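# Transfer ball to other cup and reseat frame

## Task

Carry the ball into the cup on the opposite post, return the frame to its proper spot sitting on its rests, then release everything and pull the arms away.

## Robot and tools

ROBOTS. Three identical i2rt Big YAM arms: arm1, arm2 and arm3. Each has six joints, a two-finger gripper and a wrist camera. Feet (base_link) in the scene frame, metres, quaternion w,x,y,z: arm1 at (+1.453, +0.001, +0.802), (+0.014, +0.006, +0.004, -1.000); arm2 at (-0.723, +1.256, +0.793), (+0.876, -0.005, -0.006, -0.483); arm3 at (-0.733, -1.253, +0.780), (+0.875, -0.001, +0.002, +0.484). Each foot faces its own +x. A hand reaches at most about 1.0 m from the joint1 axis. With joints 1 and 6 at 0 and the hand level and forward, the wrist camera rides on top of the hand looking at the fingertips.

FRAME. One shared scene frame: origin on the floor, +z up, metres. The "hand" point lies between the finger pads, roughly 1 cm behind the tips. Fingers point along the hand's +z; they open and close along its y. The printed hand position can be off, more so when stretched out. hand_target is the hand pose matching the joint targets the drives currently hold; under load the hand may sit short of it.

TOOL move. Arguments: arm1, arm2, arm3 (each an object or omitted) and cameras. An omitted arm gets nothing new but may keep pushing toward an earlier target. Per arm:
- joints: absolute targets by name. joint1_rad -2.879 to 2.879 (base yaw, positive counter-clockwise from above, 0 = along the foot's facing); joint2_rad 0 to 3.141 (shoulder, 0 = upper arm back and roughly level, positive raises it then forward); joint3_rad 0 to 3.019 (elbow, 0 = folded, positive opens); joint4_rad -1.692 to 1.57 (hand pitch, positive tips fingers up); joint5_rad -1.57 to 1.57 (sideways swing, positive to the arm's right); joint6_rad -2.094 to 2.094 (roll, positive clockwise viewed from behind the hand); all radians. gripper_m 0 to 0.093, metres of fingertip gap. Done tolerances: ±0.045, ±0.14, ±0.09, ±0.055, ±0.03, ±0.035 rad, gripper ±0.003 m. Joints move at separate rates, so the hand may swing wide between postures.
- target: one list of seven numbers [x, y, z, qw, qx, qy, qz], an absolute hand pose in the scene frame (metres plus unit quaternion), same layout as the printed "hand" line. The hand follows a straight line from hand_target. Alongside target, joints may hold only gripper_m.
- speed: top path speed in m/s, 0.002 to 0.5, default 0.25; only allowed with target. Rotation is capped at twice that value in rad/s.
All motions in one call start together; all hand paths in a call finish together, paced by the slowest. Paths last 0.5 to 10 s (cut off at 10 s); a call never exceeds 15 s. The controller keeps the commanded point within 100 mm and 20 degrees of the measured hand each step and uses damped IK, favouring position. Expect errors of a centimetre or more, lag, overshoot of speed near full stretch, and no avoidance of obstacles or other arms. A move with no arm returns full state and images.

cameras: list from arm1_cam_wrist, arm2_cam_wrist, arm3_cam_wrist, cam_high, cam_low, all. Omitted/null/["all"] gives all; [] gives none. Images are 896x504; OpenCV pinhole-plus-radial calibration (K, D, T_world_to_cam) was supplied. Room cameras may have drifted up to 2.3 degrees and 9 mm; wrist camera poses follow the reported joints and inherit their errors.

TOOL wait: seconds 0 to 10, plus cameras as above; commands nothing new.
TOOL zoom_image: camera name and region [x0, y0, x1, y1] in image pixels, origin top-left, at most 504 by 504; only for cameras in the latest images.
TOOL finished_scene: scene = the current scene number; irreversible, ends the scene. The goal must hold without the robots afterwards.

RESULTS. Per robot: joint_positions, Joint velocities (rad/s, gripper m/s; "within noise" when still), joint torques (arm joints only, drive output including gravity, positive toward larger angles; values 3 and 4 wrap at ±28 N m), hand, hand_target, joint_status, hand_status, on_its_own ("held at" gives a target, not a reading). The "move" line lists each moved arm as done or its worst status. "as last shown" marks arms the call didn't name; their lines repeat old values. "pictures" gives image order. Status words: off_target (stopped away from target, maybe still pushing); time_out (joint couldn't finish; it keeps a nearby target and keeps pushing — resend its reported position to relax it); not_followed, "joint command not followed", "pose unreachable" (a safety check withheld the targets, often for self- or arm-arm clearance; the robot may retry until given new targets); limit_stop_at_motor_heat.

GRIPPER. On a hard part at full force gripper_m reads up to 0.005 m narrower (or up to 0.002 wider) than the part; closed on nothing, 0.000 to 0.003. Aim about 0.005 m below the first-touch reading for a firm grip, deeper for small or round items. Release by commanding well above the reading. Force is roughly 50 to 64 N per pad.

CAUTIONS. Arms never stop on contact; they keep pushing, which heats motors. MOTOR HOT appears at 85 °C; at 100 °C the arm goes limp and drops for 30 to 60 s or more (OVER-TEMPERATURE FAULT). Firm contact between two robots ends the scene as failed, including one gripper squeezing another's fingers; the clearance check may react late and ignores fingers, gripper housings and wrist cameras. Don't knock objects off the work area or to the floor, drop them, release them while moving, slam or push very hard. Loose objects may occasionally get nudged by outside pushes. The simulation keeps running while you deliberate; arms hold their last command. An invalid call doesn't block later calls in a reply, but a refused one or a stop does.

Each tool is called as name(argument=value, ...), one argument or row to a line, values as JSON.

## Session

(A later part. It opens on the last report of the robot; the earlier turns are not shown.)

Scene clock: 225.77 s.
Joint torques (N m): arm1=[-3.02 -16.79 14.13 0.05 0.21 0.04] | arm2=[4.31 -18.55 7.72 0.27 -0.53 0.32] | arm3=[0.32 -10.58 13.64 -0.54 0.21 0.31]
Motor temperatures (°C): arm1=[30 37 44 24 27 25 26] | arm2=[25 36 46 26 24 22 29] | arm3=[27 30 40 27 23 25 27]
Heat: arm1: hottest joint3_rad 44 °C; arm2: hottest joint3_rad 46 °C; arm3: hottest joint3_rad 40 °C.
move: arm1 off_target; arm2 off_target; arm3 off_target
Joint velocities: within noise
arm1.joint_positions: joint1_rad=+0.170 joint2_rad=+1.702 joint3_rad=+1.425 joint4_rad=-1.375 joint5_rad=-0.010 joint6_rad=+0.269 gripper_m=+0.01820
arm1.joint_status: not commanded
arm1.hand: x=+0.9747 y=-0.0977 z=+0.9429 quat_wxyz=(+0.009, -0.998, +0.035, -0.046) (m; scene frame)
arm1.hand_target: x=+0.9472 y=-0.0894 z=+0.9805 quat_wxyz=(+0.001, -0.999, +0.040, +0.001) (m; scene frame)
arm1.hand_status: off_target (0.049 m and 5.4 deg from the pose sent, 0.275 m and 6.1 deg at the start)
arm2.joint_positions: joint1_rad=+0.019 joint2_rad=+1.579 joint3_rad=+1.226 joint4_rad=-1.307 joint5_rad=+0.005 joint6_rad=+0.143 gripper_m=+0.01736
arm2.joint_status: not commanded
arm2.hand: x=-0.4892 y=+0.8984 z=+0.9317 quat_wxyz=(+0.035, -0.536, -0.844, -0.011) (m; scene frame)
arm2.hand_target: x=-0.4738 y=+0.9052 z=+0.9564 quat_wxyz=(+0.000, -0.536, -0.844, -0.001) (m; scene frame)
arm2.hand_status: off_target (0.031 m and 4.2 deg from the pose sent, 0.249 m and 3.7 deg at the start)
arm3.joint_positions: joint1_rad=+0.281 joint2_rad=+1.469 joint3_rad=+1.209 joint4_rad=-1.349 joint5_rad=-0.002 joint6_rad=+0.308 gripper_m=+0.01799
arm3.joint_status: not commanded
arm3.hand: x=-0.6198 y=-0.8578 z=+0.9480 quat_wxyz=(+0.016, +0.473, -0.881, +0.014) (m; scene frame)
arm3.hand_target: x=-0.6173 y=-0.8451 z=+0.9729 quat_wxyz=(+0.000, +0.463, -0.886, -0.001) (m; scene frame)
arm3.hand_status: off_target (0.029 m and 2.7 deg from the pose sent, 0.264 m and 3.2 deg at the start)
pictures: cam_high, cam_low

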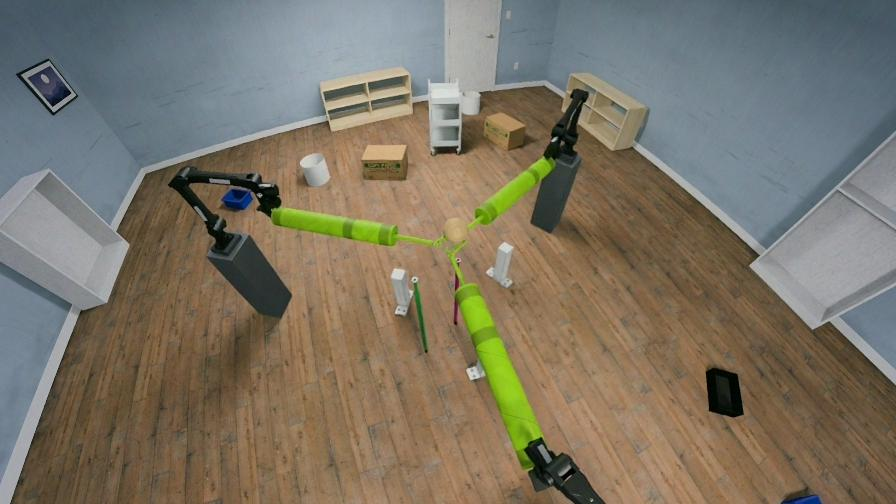

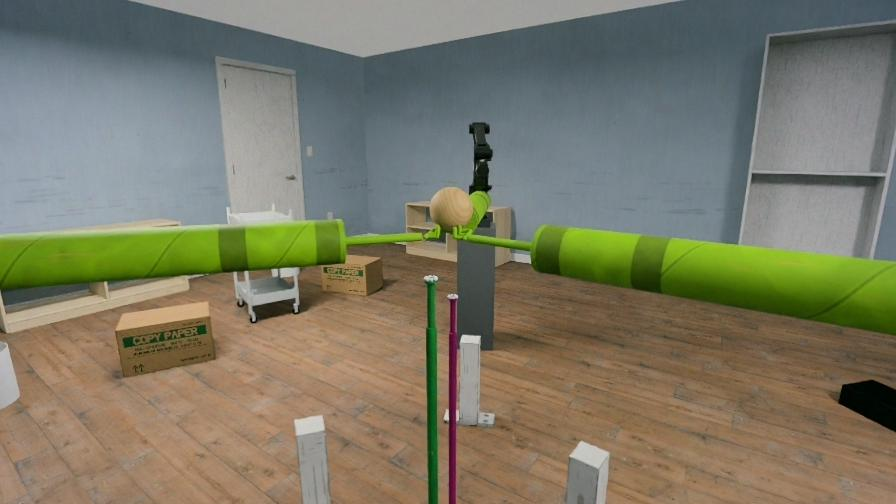

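move(
  arm1={"target":[0.937,-0.075,0.832,0,0.9992,-0.04,0],"speed":0.08},
  arm2={"target":[-0.480,0.920,0.812,0,0.536,0.844,0],"speed":0.08},
  arm3={"target":[-0.624,-0.829,0.823,0,0.463,-0.886,0],"speed":0.08},
  cameras=["cam_high","cam_low"],
)

zoom_image(
  camera="cam_low",
  region=[360, 200, 560, 340],
)

zoom_image(
  camera="cam_high",
  region=[410, 210, 520, 300],
)

Scene clock: 238.47 s.
Joint torques (N m): arm1=[-2.14 -18.55 8.88 1.05 -0.02 0.09] | arm2=[3.49 -14.51 6.24 0.65 -0.39 0.24] | arm3=[-0.67 -11.93 8.87 0.47 0.49 0.2]
Motor temperatures (°C): arm1=[30 36 44 24 27 25 27] | arm2=[25 35 45 26 24 22 29] | arm3=[27 30 42 27 23 25 27]
Heat: arm1: hottest joint3_rad 44 °C; arm2: hottest joint3_rad 45 °C; arm3: hottest joint3_rad 42 °C.
move: arm1 off_target; arm2 off_target; arm3 off_target
Joint velocities: within noise
arm1.joint_positions: joint1_rad=+0.130 joint2_rad=+1.871 joint3_rad=+1.277 joint4_rad=-1.046 joint5_rad=-0.005 joint6_rad=+0.234 gripper_m=+0.01820
arm1.joint_status: not commanded
arm1.hand: x=+0.9607 y=-0.0783 z=+0.8086 quat_wxyz=(+0.009, -0.998, +0.038, -0.040) (m; scene frame)
arm1.hand_target: x=+0.9381 y=-0.0747 z=+0.8326 quat_wxyz=(+0.001, -0.999, +0.040, +0.000) (m; scene frame)
arm1.hand_status: off_target (0.033 m and 4.7 deg from the pose sent, 0.119 m and 5.4 deg at the start)
arm2.joint_positions: joint1_rad=+0.037 joint2_rad=+1.671 joint3_rad=+0.971 joint4_rad=-0.916 joint5_rad=+0.002 joint6_rad=+0.161 gripper_m=+0.01736
arm2.joint_status: not commanded
arm2.hand: x=-0.4938 y=+0.9190 z=+0.8082 quat_wxyz=(+0.015, -0.536, -0.844, -0.003) (m; scene frame)
arm2.hand_target: x=-0.4802 y=+0.9201 z=+0.8122 quat_wxyz=(+0.000, -0.536, -0.844, +0.000) (m; scene frame)
arm2.hand_status: off_target (0.014 m and 1.8 deg from the pose sent, 0.122 m and 4.2 deg at the start)
arm3.joint_positions: joint1_rad=+0.316 joint2_rad=+1.658 joint3_rad=+1.047 joint4_rad=-0.982 joint5_rad=-0.007 joint6_rad=+0.342 gripper_m=+0.01799
arm3.joint_status: not commanded
arm3.hand: x=-0.6304 y=-0.8355 z=+0.8148 quat_wxyz=(+0.012, +0.473, -0.881, +0.006) (m; scene frame)
arm3.hand_target: x=-0.6240 y=-0.8292 z=+0.8230 quat_wxyz=(+0.000, +0.463, -0.886, +0.000) (m; scene frame)
arm3.hand_status: off_target (0.012 m and 2.0 deg from the pose sent, 0.128 m and 2.7 deg at the start)
pictures: cam_high, cam_low

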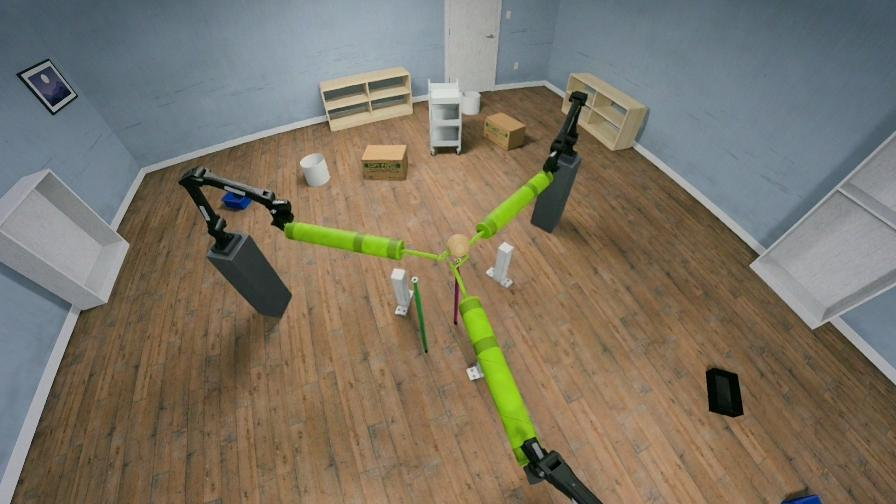

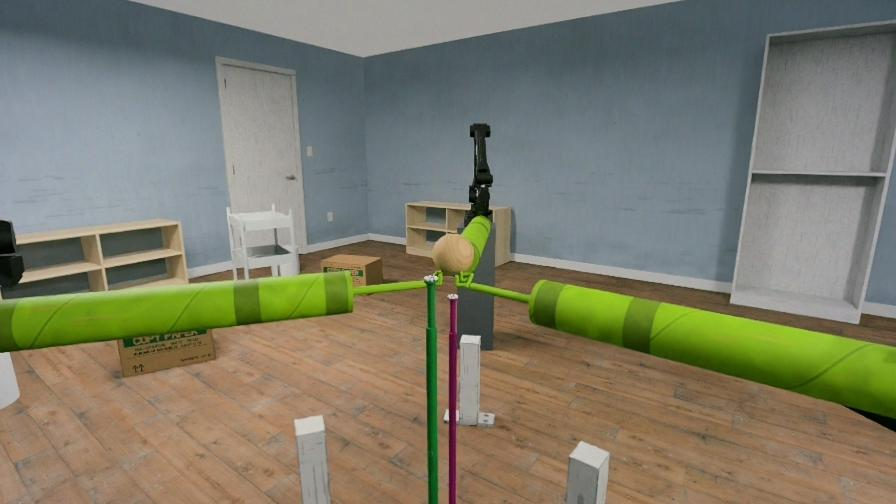

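Scaled by 2.520 from the camera's 896x504 image, which has a finer 1280x720 frame.

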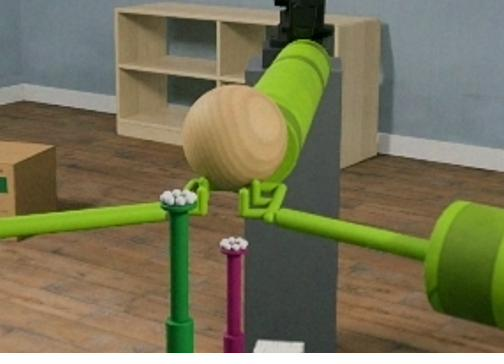

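Scaled by 4.582 from the camera's 896x504 image, which has a finer 1280x720 frame.

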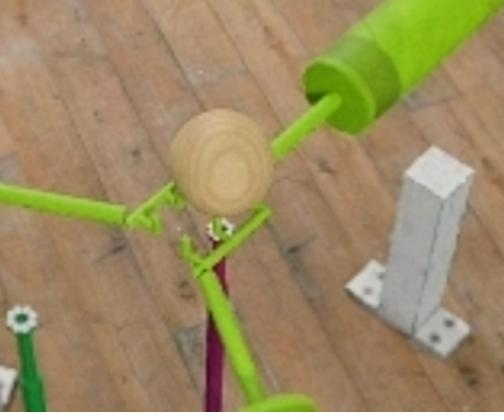

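move(
  arm1={"target":[0.937,-0.075,0.725,0,0.9992,-0.04,0],"speed":0.04},
  arm2={"target":[-0.480,0.920,0.700,0,0.536,0.844,0],"speed":0.04},
  arm3={"target":[-0.624,-0.829,0.713,0,0.463,-0.886,0],"speed":0.04},
  cameras=["cam_high","cam_low"],
)

zoom_image(
  camera="cam_low",
  region=[360, 200, 560, 340],
)

zoom_image(
  camera="cam_high",
  region=[410, 210, 520, 300],
)

Scene clock: 255.77 s.
Joint torques (N m): arm1=[-1.38 -19.43 7.01 1.13 -0.05 0.18] | arm2=[2.84 -14.74 4.51 0.85 -0.34 0.19] | arm3=[-1.03 -12.28 6.54 0.66 0.24 0.16]
Motor temperatures (°C): arm1=[30 35 43 24 26 25 27] | arm2=[25 36 41 26 24 22 29] | arm3=[27 30 40 27 24 25 27]
Heat: arm1: hottest joint3_rad 43 °C; arm2: hottest joint3_rad 41 °C; arm3: hottest joint3_rad 40 °C.
move: arm1 off_target; arm2 off_target; arm3 done
Joint velocities: within noise
arm1.joint_positions: joint1_rad=+0.122 joint2_rad=+2.041 joint3_rad=+1.218 joint4_rad=-0.805 joint5_rad=-0.005 joint6_rad=+0.226 gripper_m=+0.01820
arm1.joint_status: not commanded
arm1.hand: x=+0.9598 y=-0.0742 z=+0.7071 quat_wxyz=(+0.008, -0.999, +0.037, -0.034) (m; scene frame)
arm1.hand_target: x=+0.9377 y=-0.0749 z=+0.7256 quat_wxyz=(+0.000, -0.999, +0.040, +0.000) (m; scene frame)
arm1.hand_status: off_target (0.029 m and 4.0 deg from the pose sent, 0.087 m and 4.7 deg at the start)
arm2.joint_positions: joint1_rad=+0.045 joint2_rad=+1.899 joint3_rad=+0.904 joint4_rad=-0.617 joint5_rad=+0.001 joint6_rad=+0.167 gripper_m=+0.01736
arm2.joint_status: not commanded
arm2.hand: x=-0.4917 y=+0.9211 z=+0.7006 quat_wxyz=(+0.013, -0.536, -0.844, -0.003) (m; scene frame)
arm2.hand_target: x=-0.4801 y=+0.9202 z=+0.7002 quat_wxyz=(+0.000, -0.536, -0.844, +0.000) (m; scene frame)
arm2.hand_status: off_target (0.012 m and 1.5 deg from the pose sent, 0.109 m and 1.8 deg at the start)
arm3.joint_positions: joint1_rad=+0.320 joint2_rad=+1.856 joint3_rad=+0.972 joint4_rad=-0.696 joint5_rad=-0.001 joint6_rad=+0.345 gripper_m=+0.01799
arm3.joint_status: not commanded
arm3.hand: x=-0.6304 y=-0.8324 z=+0.7114 quat_wxyz=(+0.006, +0.474, -0.881, +0.004) (m; scene frame)
arm3.hand_target: x=-0.6240 y=-0.8291 z=+0.7131 quat_wxyz=(+0.000, +0.463, -0.886, +0.000) (m; scene frame)
arm3.hand_status: done (0.007 m and 1.6 deg from the pose sent, 0.102 m and 2.0 deg at the start)
pictures: cam_high, cam_low

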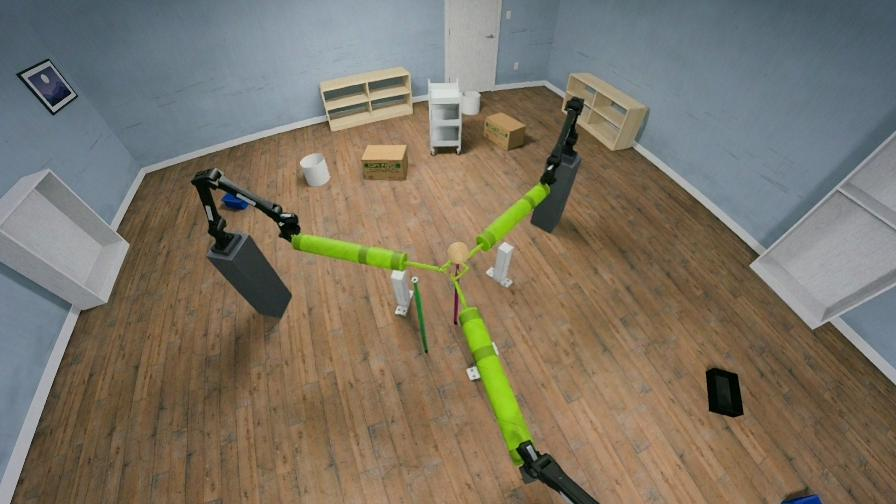

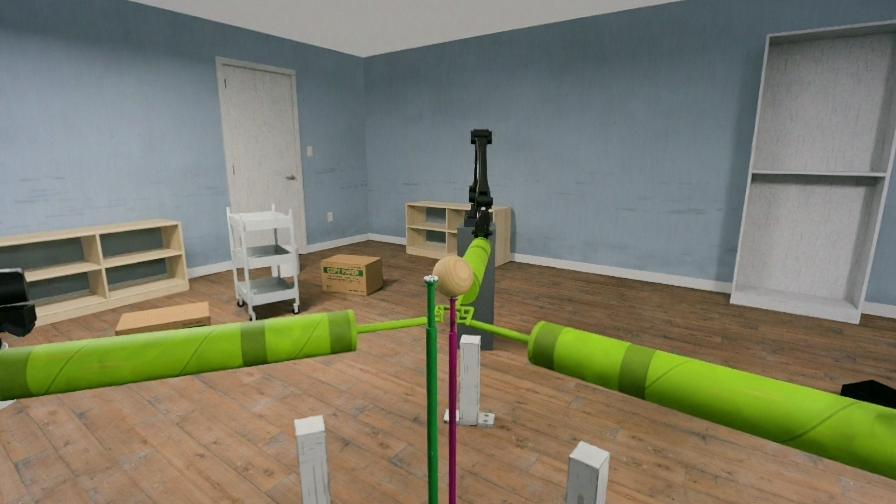

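Scaled by 2.520 from the camera's 896x504 image, which has a finer 1280x720 frame.

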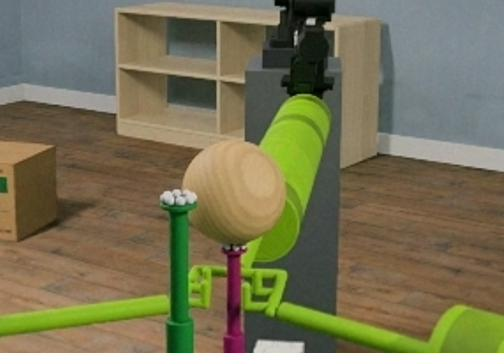

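Scaled by 4.582 from the camera's 896x504 image, which has a finer 1280x720 frame.

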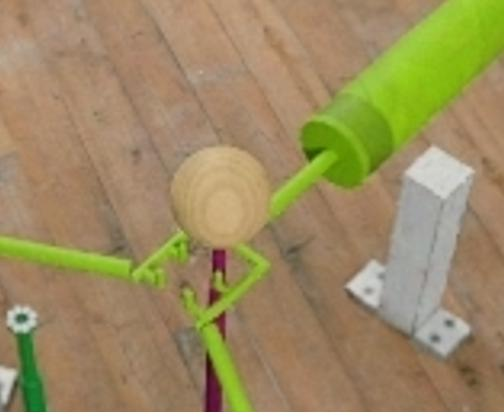

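move(
  arm1={"target":[0.867,0.053,0.722,0,0.9992,-0.04,0],"speed":0.08},
  arm2={"target":[-0.549,1.048,0.696,0,0.536,0.844,0],"speed":0.08},
  arm3={"target":[-0.697,-0.701,0.71,0,0.463,-0.886,0],"speed":0.08},
  cameras=["cam_high","cam_low"],
)

Scene clock: 264.93 s.
Joint torques (N m): arm1=[-1.85 -21.13 10.14 -0.21 -0.27 0.12] | arm2=[2.84 -12.4 1.72 0.2 -0.33 0.18] | arm3=[0.5 -15.38 9.87 -0.66 0.08 0.29]
Motor temperatures (°C): arm1=[30 36 41 24 26 25 27] | arm2=[25 36 39 26 24 22 29] | arm3=[27 31 38 27 23 25 27]
Heat: arm1: hottest joint3_rad 41 °C; arm2: hottest joint3_rad 39 °C; arm3: hottest joint3_rad 38 °C.
move: arm1 off_target; arm2 done; arm3 off_target
Joint velocities: within noise
arm1.joint_positions: joint1_rad=-0.108 joint2_rad=+2.170 joint3_rad=+1.424 joint4_rad=-0.877 joint5_rad=-0.002 joint6_rad=-0.004 gripper_m=+0.01820
arm1.joint_status: not commanded
arm1.hand: x=+0.8965 y=+0.0463 z=+0.6959 quat_wxyz=(+0.003, -0.999, +0.038, -0.031) (m; scene frame)
arm1.hand_target: x=+0.8685 y=+0.0531 z=+0.7228 quat_wxyz=(+0.000, -0.999, +0.040, +0.000) (m; scene frame)
arm1.hand_status: off_target (0.040 m and 3.6 deg from the pose sent, 0.158 m and 4.0 deg at the start)
arm2.joint_positions: joint1_rad=+0.115 joint2_rad=+1.717 joint3_rad=+0.509 joint4_rad=-0.401 joint5_rad=+0.000 joint6_rad=+0.238 gripper_m=+0.01736
arm2.joint_status: not commanded
arm2.hand: x=-0.5538 y=+1.0440 z=+0.6897 quat_wxyz=(+0.012, -0.536, -0.844, -0.001) (m; scene frame)
arm2.hand_target: x=-0.5491 y=+1.0479 z=+0.6956 quat_wxyz=(+0.000, -0.536, -0.844, +0.000) (m; scene frame)
arm2.hand_status: done (0.009 m and 1.4 deg from the pose sent, 0.139 m and 1.5 deg at the start)
arm3.joint_positions: joint1_rad=+0.489 joint2_rad=+2.071 joint3_rad=+1.323 joint4_rad=-0.822 joint5_rad=+0.003 joint6_rad=+0.519 gripper_m=+0.01799
arm3.joint_status: not commanded
arm3.hand: x=-0.6945 y=-0.7118 z=+0.7021 quat_wxyz=(+0.001, +0.471, -0.882, +0.001) (m; scene frame)
arm3.hand_target: x=-0.6971 y=-0.7012 z=+0.7102 quat_wxyz=(+0.000, +0.463, -0.886, -0.001) (m; scene frame)
arm3.hand_status: off_target (0.014 m and 1.1 deg from the pose sent, 0.147 m and 1.6 deg at the start)
pictures: cam_high, cam_low

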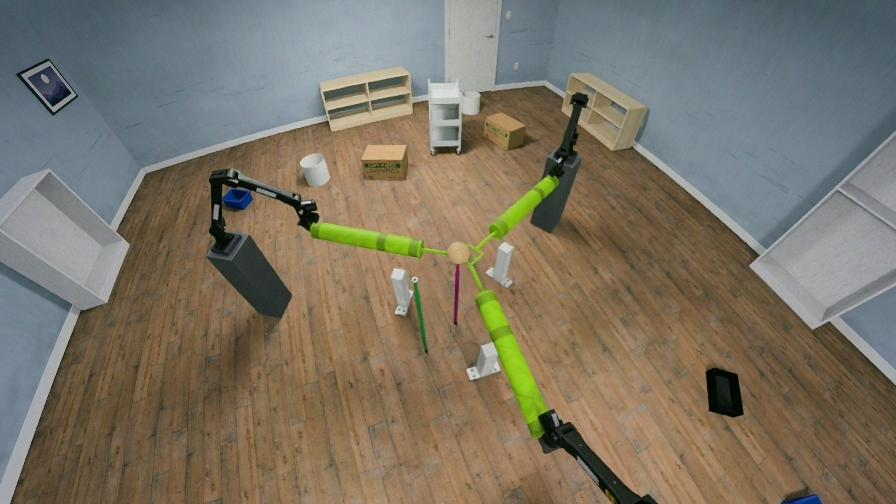

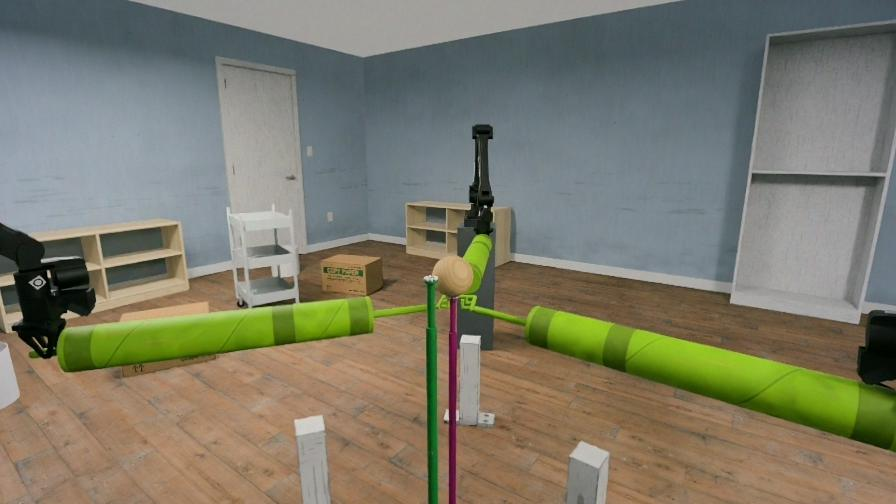

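move(
  arm1={"target":[0.860,0.052,0.495,0,0.9992,-0.04,0],"speed":0.12},
  arm2={"target":[-0.554,1.048,0.475,0,0.536,0.844,0],"speed":0.12},
  arm3={"target":[-0.704,-0.701,0.483,0,0.463,-0.886,0],"speed":0.12},
  cameras=["cam_high","cam_low"],
)

Scene clock: 272.90 s.
Joint torques (N m): arm1=[-1.32 -22.83 6.67 0.4 -0.3 0.18] | arm2=[1.9 -12.28 -2.06 0.62 -0.26 0.08] | arm3=[1.08 -16.97 6.26 0.25 0.09 0.35]
Motor temperatures (°C): arm1=[30 36 41 24 26 25 27] | arm2=[25 36 37 26 24 22 29] | arm3=[27 31 39 27 23 25 27]
Heat: arm1: hottest joint3_rad 41 °C; arm2: hottest joint3_rad 37 °C; arm3: hottest joint3_rad 39 °C.
move: arm1 off_target; arm2 done; arm3 off_target
Joint velocities: within noise
arm1.joint_positions: joint1_rad=-0.108 joint2_rad=+2.634 joint3_rad=+1.593 joint4_rad=-0.579 joint5_rad=-0.001 joint6_rad=-0.004 gripper_m=+0.01820
arm1.joint_status: not commanded
arm1.hand: x=+0.8915 y=+0.0489 z=+0.4757 quat_wxyz=(+0.003, -0.999, +0.038, -0.030) (m; scene frame)
arm1.hand_target: x=+0.8609 y=+0.0521 z=+0.4959 quat_wxyz=(+0.000, -0.999, +0.040, +0.000) (m; scene frame)
arm1.hand_status: off_target (0.037 m and 3.5 deg from the pose sent, 0.204 m and 3.6 deg at the start)
arm2.joint_positions: joint1_rad=+0.115 joint2_rad=+2.519 joint3_rad=+0.686 joint4_rad=+0.243 joint5_rad=-0.001 joint6_rad=+0.238 gripper_m=+0.01736
arm2.joint_status: not commanded
arm2.hand: x=-0.5555 y=+1.0448 z=+0.4787 quat_wxyz=(+0.003, -0.536, -0.844, +0.001) (m; scene frame)
arm2.hand_target: x=-0.5541 y=+1.0480 z=+0.4751 quat_wxyz=(+0.000, -0.536, -0.844, +0.000) (m; scene frame)
arm2.hand_status: done (0.005 m and 0.3 deg from the pose sent, 0.215 m and 1.4 deg at the start)
arm3.joint_positions: joint1_rad=+0.494 joint2_rad=+2.538 joint3_rad=+1.440 joint4_rad=-0.484 joint5_rad=+0.003 joint6_rad=+0.526 gripper_m=+0.01799
arm3.joint_status: not commanded
arm3.hand: x=-0.6979 y=-0.7122 z=+0.4812 quat_wxyz=(+0.004, +0.471, -0.882, +0.006) (m; scene frame)
arm3.hand_target: x=-0.7040 y=-0.7011 z=+0.4833 quat_wxyz=(+0.000, +0.463, -0.886, +0.000) (m; scene frame)
arm3.hand_status: off_target (0.013 m and 1.3 deg from the pose sent, 0.219 m and 1.1 deg at the start)
pictures: cam_high, cam_low

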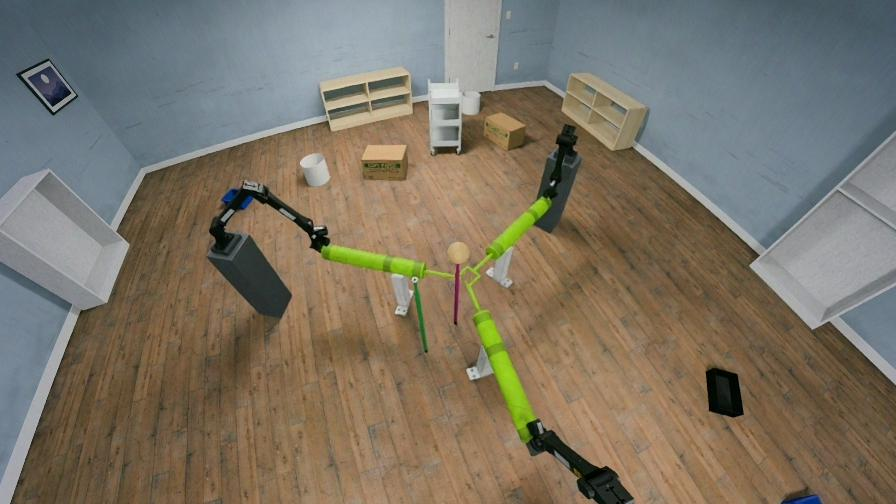

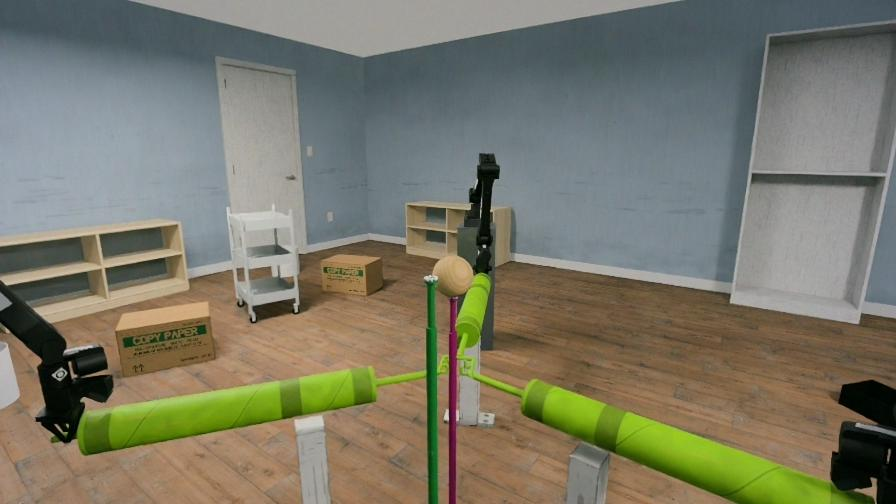

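move(
  arm1={"target":[0.856,0.049,0.443,0,0.9992,-0.04,0],"speed":0.05},
  arm2={"target":[-0.556,1.046,0.423,0,0.536,0.844,0],"speed":0.05},
  arm3={"target":[-0.709,-0.702,0.43,0,0.463,-0.886,0],"speed":0.05},
  cameras=["cam_high","cam_low"],
)

zoom_image(
  camera="cam_low",
  region=[270, 250, 670, 504],
)

Scene clock: 280.10 s.
Joint torques (N m): arm1=[-0.73 -21.6 7.28 0.72 -0.24 0.25] | arm2=[1.08 -11.63 -1.69 0.72 -0.21 -0.02] | arm3=[1.2 -16.15 6.15 0.54 0.06 0.36]
Motor temperatures (°C): arm1=[30 37 39 24 26 25 27] | arm2=[25 35 36 26 24 22 29] | arm3=[27 32 37 27 23 25 27]
Heat: arm1: hottest joint3_rad 39 °C; arm2: hottest joint3_rad 36 °C; arm3: hottest joint3_rad 37 °C.
move: arm1 off_target; arm2 done; arm3 off_target
Joint velocities: within noise
arm1.joint_positions: joint1_rad=-0.108 joint2_rad=+2.738 joint3_rad=+1.678 joint4_rad=-0.559 joint5_rad=-0.003 joint6_rad=-0.004 gripper_m=+0.01820
arm1.joint_status: not commanded
arm1.hand: x=+0.8869 y=+0.0494 z=+0.4338 quat_wxyz=(+0.002, -0.999, +0.038, -0.029) (m; scene frame)
arm1.hand_target: x=+0.8569 y=+0.0490 z=+0.4444 quat_wxyz=(+0.000, -0.999, +0.040, +0.000) (m; scene frame)
arm1.hand_status: off_target (0.032 m and 3.4 deg from the pose sent, 0.048 m and 3.5 deg at the start)
arm2.joint_positions: joint1_rad=+0.115 joint2_rad=+2.670 joint3_rad=+0.776 joint4_rad=+0.301 joint5_rad=-0.002 joint6_rad=+0.238 gripper_m=+0.01736
arm2.joint_status: not commanded
arm2.hand: x=-0.5564 y=+1.0459 z=+0.4312 quat_wxyz=(+0.004, -0.536, -0.844, +0.000) (m; scene frame)
arm2.hand_target: x=-0.5561 y=+1.0461 z=+0.4233 quat_wxyz=(+0.000, -0.536, -0.844, +0.000) (m; scene frame)
arm2.hand_status: done (0.008 m and 0.5 deg from the pose sent, 0.056 m and 0.3 deg at the start)
arm3.joint_positions: joint1_rad=+0.502 joint2_rad=+2.646 joint3_rad=+1.507 joint4_rad=-0.439 joint5_rad=+0.003 joint6_rad=+0.533 gripper_m=+0.01799
arm3.joint_status: not commanded
arm3.hand: x=-0.7017 y=-0.7097 z=+0.4358 quat_wxyz=(+0.002, +0.471, -0.882, +0.004) (m; scene frame)
arm3.hand_target: x=-0.7091 y=-0.7023 z=+0.4303 quat_wxyz=(+0.000, +0.463, -0.886, +0.000) (m; scene frame)
arm3.hand_status: off_target (0.012 m and 1.1 deg from the pose sent, 0.053 m and 1.3 deg at the start)
pictures: cam_high, cam_low

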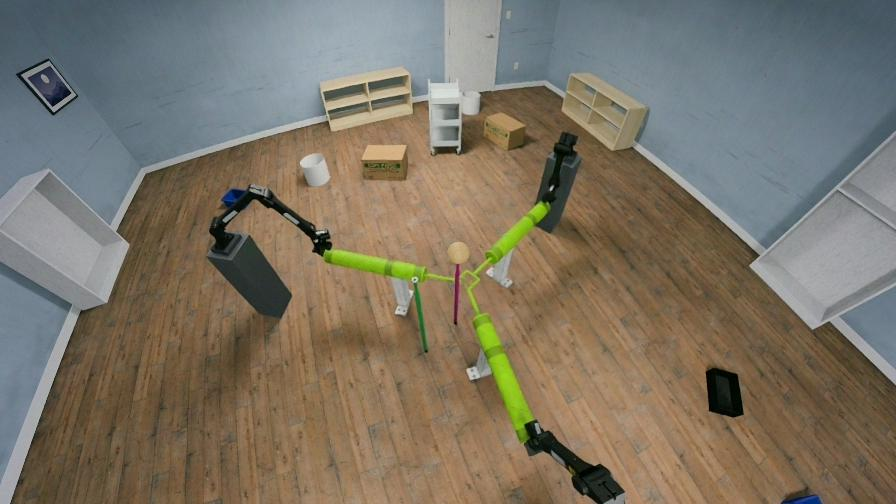

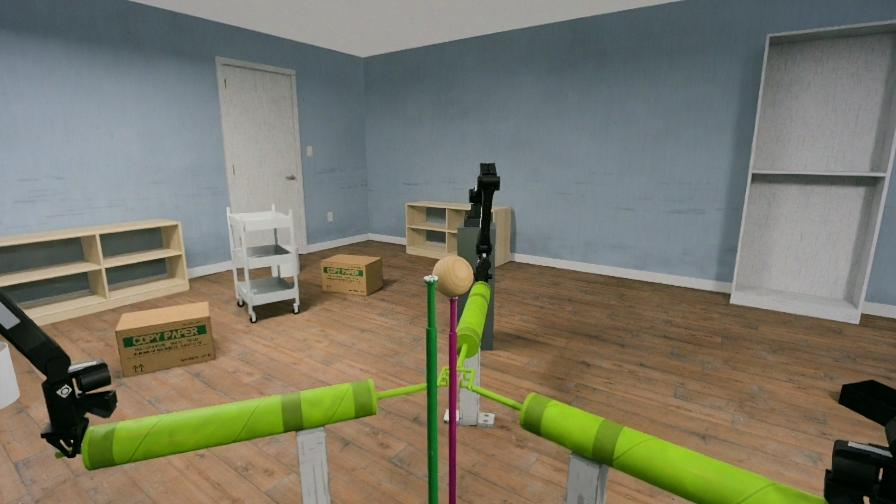

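Scaled by 1.260 from the camera's 896x504 image, which has a finer 1280x720 frame.

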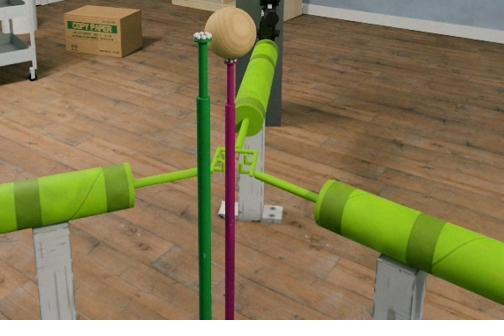

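move(
  arm1={"joints":{"gripper_m":0.07}},
  arm2={"joints":{"gripper_m":0.07}},
  arm3={"joints":{"gripper_m":0.07}},
  cameras=[],
)

move(
  arm1={"target":[0.87,0.047,0.62,0,0.9992,-0.04,0],"speed":0.15},
  arm2={"target":[-0.558,1.048,0.63,0,0.536,0.844,0],"speed":0.15},
  arm3={"target":[-0.706,-0.705,0.62,0,0.463,-0.886,0],"speed":0.15},
)

Scene clock: 286.27 s.
Joint torques (N m): arm1=[-0.73 -21.71 6.53 0.76 -0.13 0.24] | arm2=[1.03 -11.75 -1.92 0.43 -0.18 -0.02] | arm3=[0.67 -16.15 6.15 0.53 0.07 0.12]
Motor temperatures (°C): arm1=[30 38 38 24 26 25 27] | arm2=[25 35 35 26 24 22 29] | arm3=[27 32 37 27 23 25 27]
Heat: arm1: hottest joint2_rad 38 °C; arm2: hottest joint2_rad 35 °C; arm3: hottest joint3_rad 37 °C.
move: arm1 done; arm2 done; arm3 done
Joint velocities: within noise
arm1.joint_positions: joint1_rad=-0.108 joint2_rad=+2.739 joint3_rad=+1.688 joint4_rad=-0.559 joint5_rad=-0.006 joint6_rad=-0.004 gripper_m=+0.06982
arm1.joint_status: all done
arm1.hand: x=+0.8815 y=+0.0492 z=+0.4349 quat_wxyz=(+0.001, -0.999, +0.038, -0.025) (m; scene frame)
arm1.hand_target: x=+0.8570 y=+0.0490 z=+0.4442 quat_wxyz=(+0.000, -0.999, +0.040, +0.000) (m; scene frame)
arm1.hand_status: not commanded
arm2.joint_positions: joint1_rad=+0.115 joint2_rad=+2.671 joint3_rad=+0.781 joint4_rad=+0.309 joint5_rad=-0.003 joint6_rad=+0.238 gripper_m=+0.06985
arm2.joint_status: all done
arm2.hand: x=-0.5534 y=+1.0424 z=+0.4305 quat_wxyz=(-0.002, -0.536, -0.844, +0.002) (m; scene frame)
arm2.hand_target: x=-0.5561 y=+1.0461 z=+0.4232 quat_wxyz=(+0.000, -0.536, -0.844, +0.000) (m; scene frame)
arm2.hand_status: not commanded
arm3.joint_positions: joint1_rad=+0.507 joint2_rad=+2.646 joint3_rad=+1.507 joint4_rad=-0.439 joint5_rad=+0.003 joint6_rad=+0.553 gripper_m=+0.06987
arm3.joint_status: all done
arm3.hand: x=-0.7046 y=-0.7096 z=+0.4358 quat_wxyz=(+0.002, +0.464, -0.886, +0.004) (m; scene frame)
arm3.hand_target: x=-0.7090 y=-0.7022 z=+0.4304 quat_wxyz=(+0.000, +0.463, -0.886, +0.000) (m; scene frame)
arm3.hand_status: not commanded
pictures: none
No camera images: "cameras" was empty.

Scene clock: 288.53 s.
Joint torques (N m): arm1=[-0.91 -21.54 5.18 0.06 -0.11 0.23] | arm2=[0.67 -12.22 0.31 -0.35 -0.18 -0.07] | arm3=[0.32 -17.79 5.96 0.03 0.09 0.09]
Motor temperatures (°C): arm1=[30 38 38 24 26 25 27] | arm2=[25 35 35 26 24 22 29] | arm3=[27 33 36 27 23 25 27]
Heat: arm1: hottest joint2_rad 38 °C; arm2: hottest joint2_rad 35 °C; arm3: hottest joint3_rad 36 °C.
move: arm1 done; arm2 done; arm3 off_target
Joint velocities: within noise
arm1.joint_positions: joint1_rad=-0.108 joint2_rad=+2.348 joint3_rad=+1.480 joint4_rad=-0.701 joint5_rad=-0.006 joint6_rad=-0.004 gripper_m=+0.06990
arm1.joint_status: not commanded
arm1.hand: x=+0.8732 y=+0.0482 z=+0.6112 quat_wxyz=(+0.002, -0.999, +0.038, -0.004) (m; scene frame)
arm1.hand_target: x=+0.8700 y=+0.0471 z=+0.6200 quat_wxyz=(+0.000, -0.999, +0.040, +0.000) (m; scene frame)
arm1.hand_status: done (0.009 m and 0.6 deg from the pose sent, 0.185 m and 2.8 deg at the start)
arm2.joint_positions: joint1_rad=+0.115 joint2_rad=+1.961 joint3_rad=+0.496 joint4_rad=-0.118 joint5_rad=-0.003 joint6_rad=+0.238 gripper_m=+0.06992
arm2.joint_status: not commanded
arm2.hand: x=-0.5554 y=+1.0464 z=+0.6265 quat_wxyz=(-0.001, -0.536, -0.844, +0.001) (m; scene frame)
arm2.hand_target: x=-0.5579 y=+1.0479 z=+0.6299 quat_wxyz=(+0.000, -0.536, -0.844, +0.000) (m; scene frame)
arm2.hand_status: done (0.005 m and 0.2 deg from the pose sent, 0.200 m and 0.3 deg at the start)
arm3.joint_positions: joint1_rad=+0.507 joint2_rad=+2.256 joint3_rad=+1.343 joint4_rad=-0.663 joint5_rad=+0.003 joint6_rad=+0.554 gripper_m=+0.06994
arm3.joint_status: not commanded
arm3.hand: x=-0.7041 y=-0.7085 z=+0.6102 quat_wxyz=(+0.002, +0.464, -0.886, +0.004) (m; scene frame)
arm3.hand_target: x=-0.7059 y=-0.7050 z=+0.6199 quat_wxyz=(+0.000, +0.463, -0.886, +0.000) (m; scene frame)
arm3.hand_status: off_target (0.011 m and 0.5 deg from the pose sent, 0.184 m and 0.6 deg at the start)
pictures: arm1_cam_wrist, arm2_cam_wrist, arm3_cam_wrist, cam_high, cam_low
camera_calibration:
arm1_cam_wrist: T_world_to_cam=[[0.0686079, 0.997335, 0.0248199, -0.124995], [0.798299, -0.0698029, 0.598203, -1.05697], [0.598341, -0.0212278, -0.80096, 0.0929217], [0, 0, 0, 1]] pos_world=[0.796751, 0.0528556, 0.709808]
arm2_cam_wrist: T_world_to_cam=[[-0.906244, -0.42272, 0.00554729, -0.0660468], [-0.342985, 0.742849, 0.574923, -1.32018], [-0.247152, 0.519118, -0.818189, -0.0440898], [0, 0, 0, 1]] pos_world=[-0.523554, 0.975665, 0.723296]
arm3_cam_wrist: T_world_to_cam=[[0.825834, -0.56391, 0.00174344, 0.180578], [-0.452486, -0.660804, 0.598828, -1.14885], [-0.336534, -0.495322, -0.800875, 0.0269208], [0, 0, 0, 1]] pos_world=[-0.659904, -0.643997, 0.709207]

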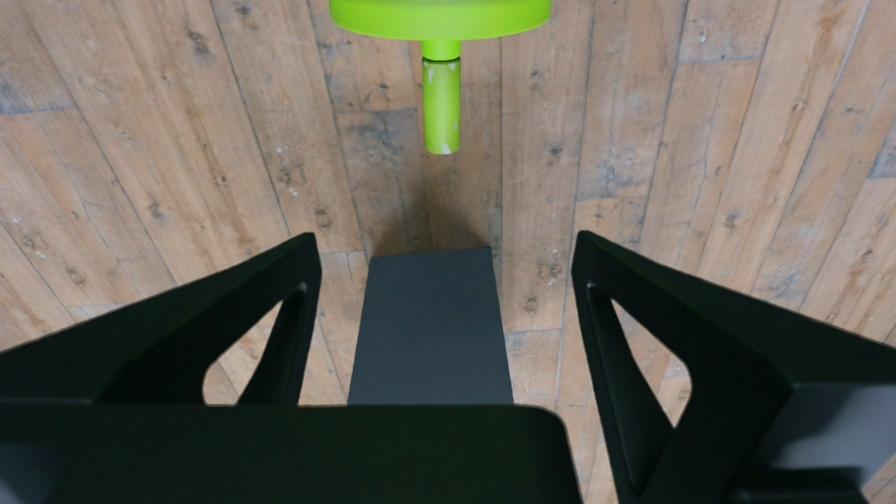

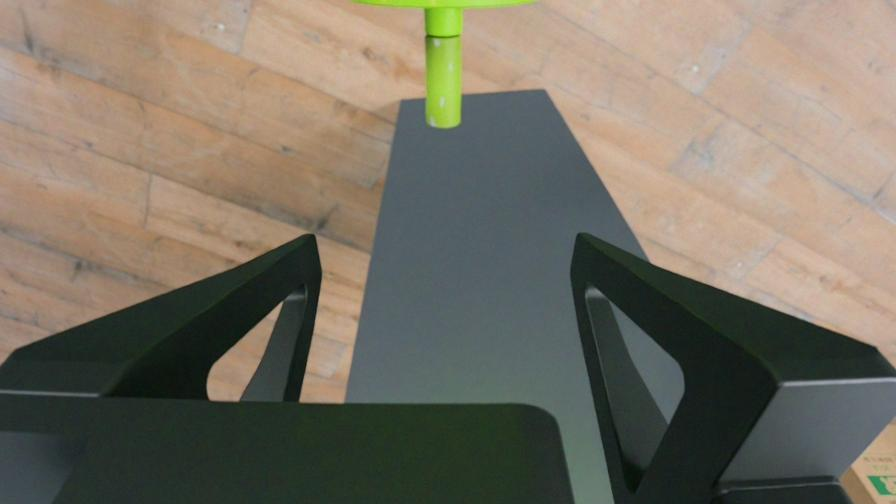

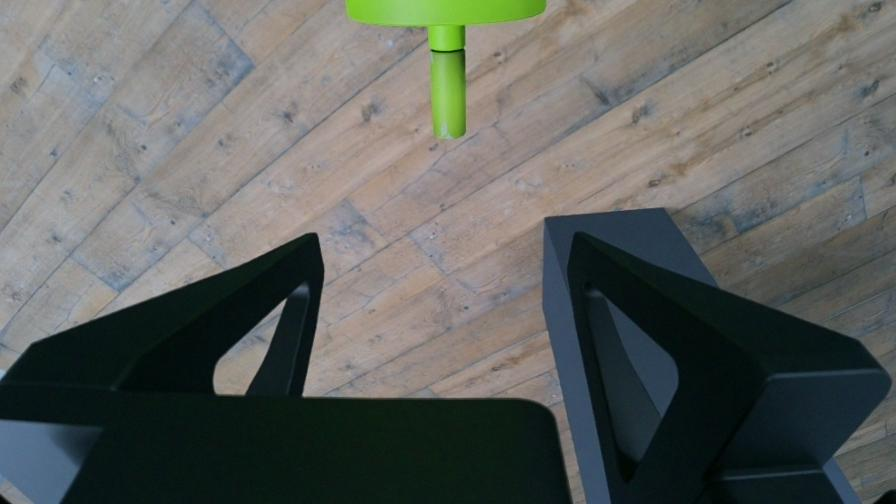

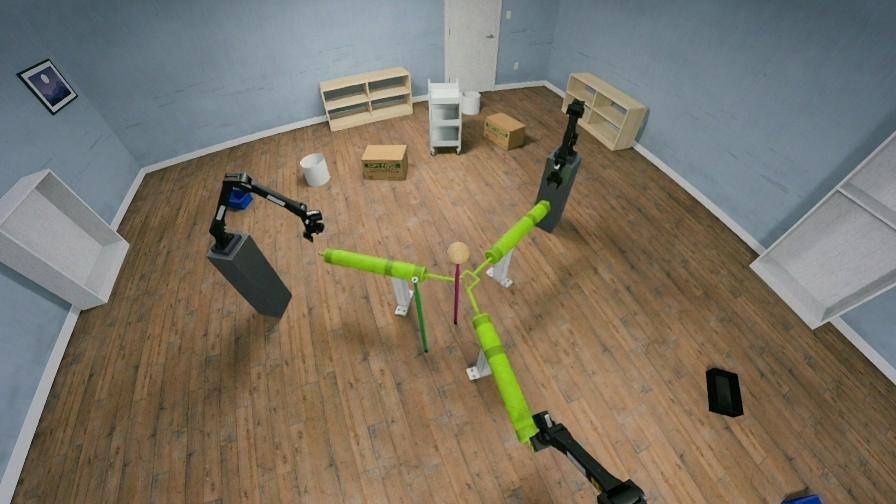

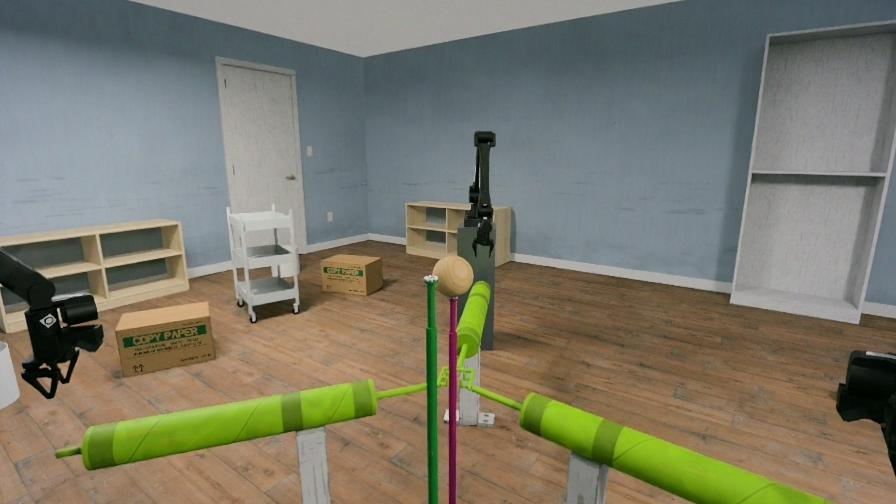

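finished_scene(
  scene=2,
)

The scene is finished: the task was done.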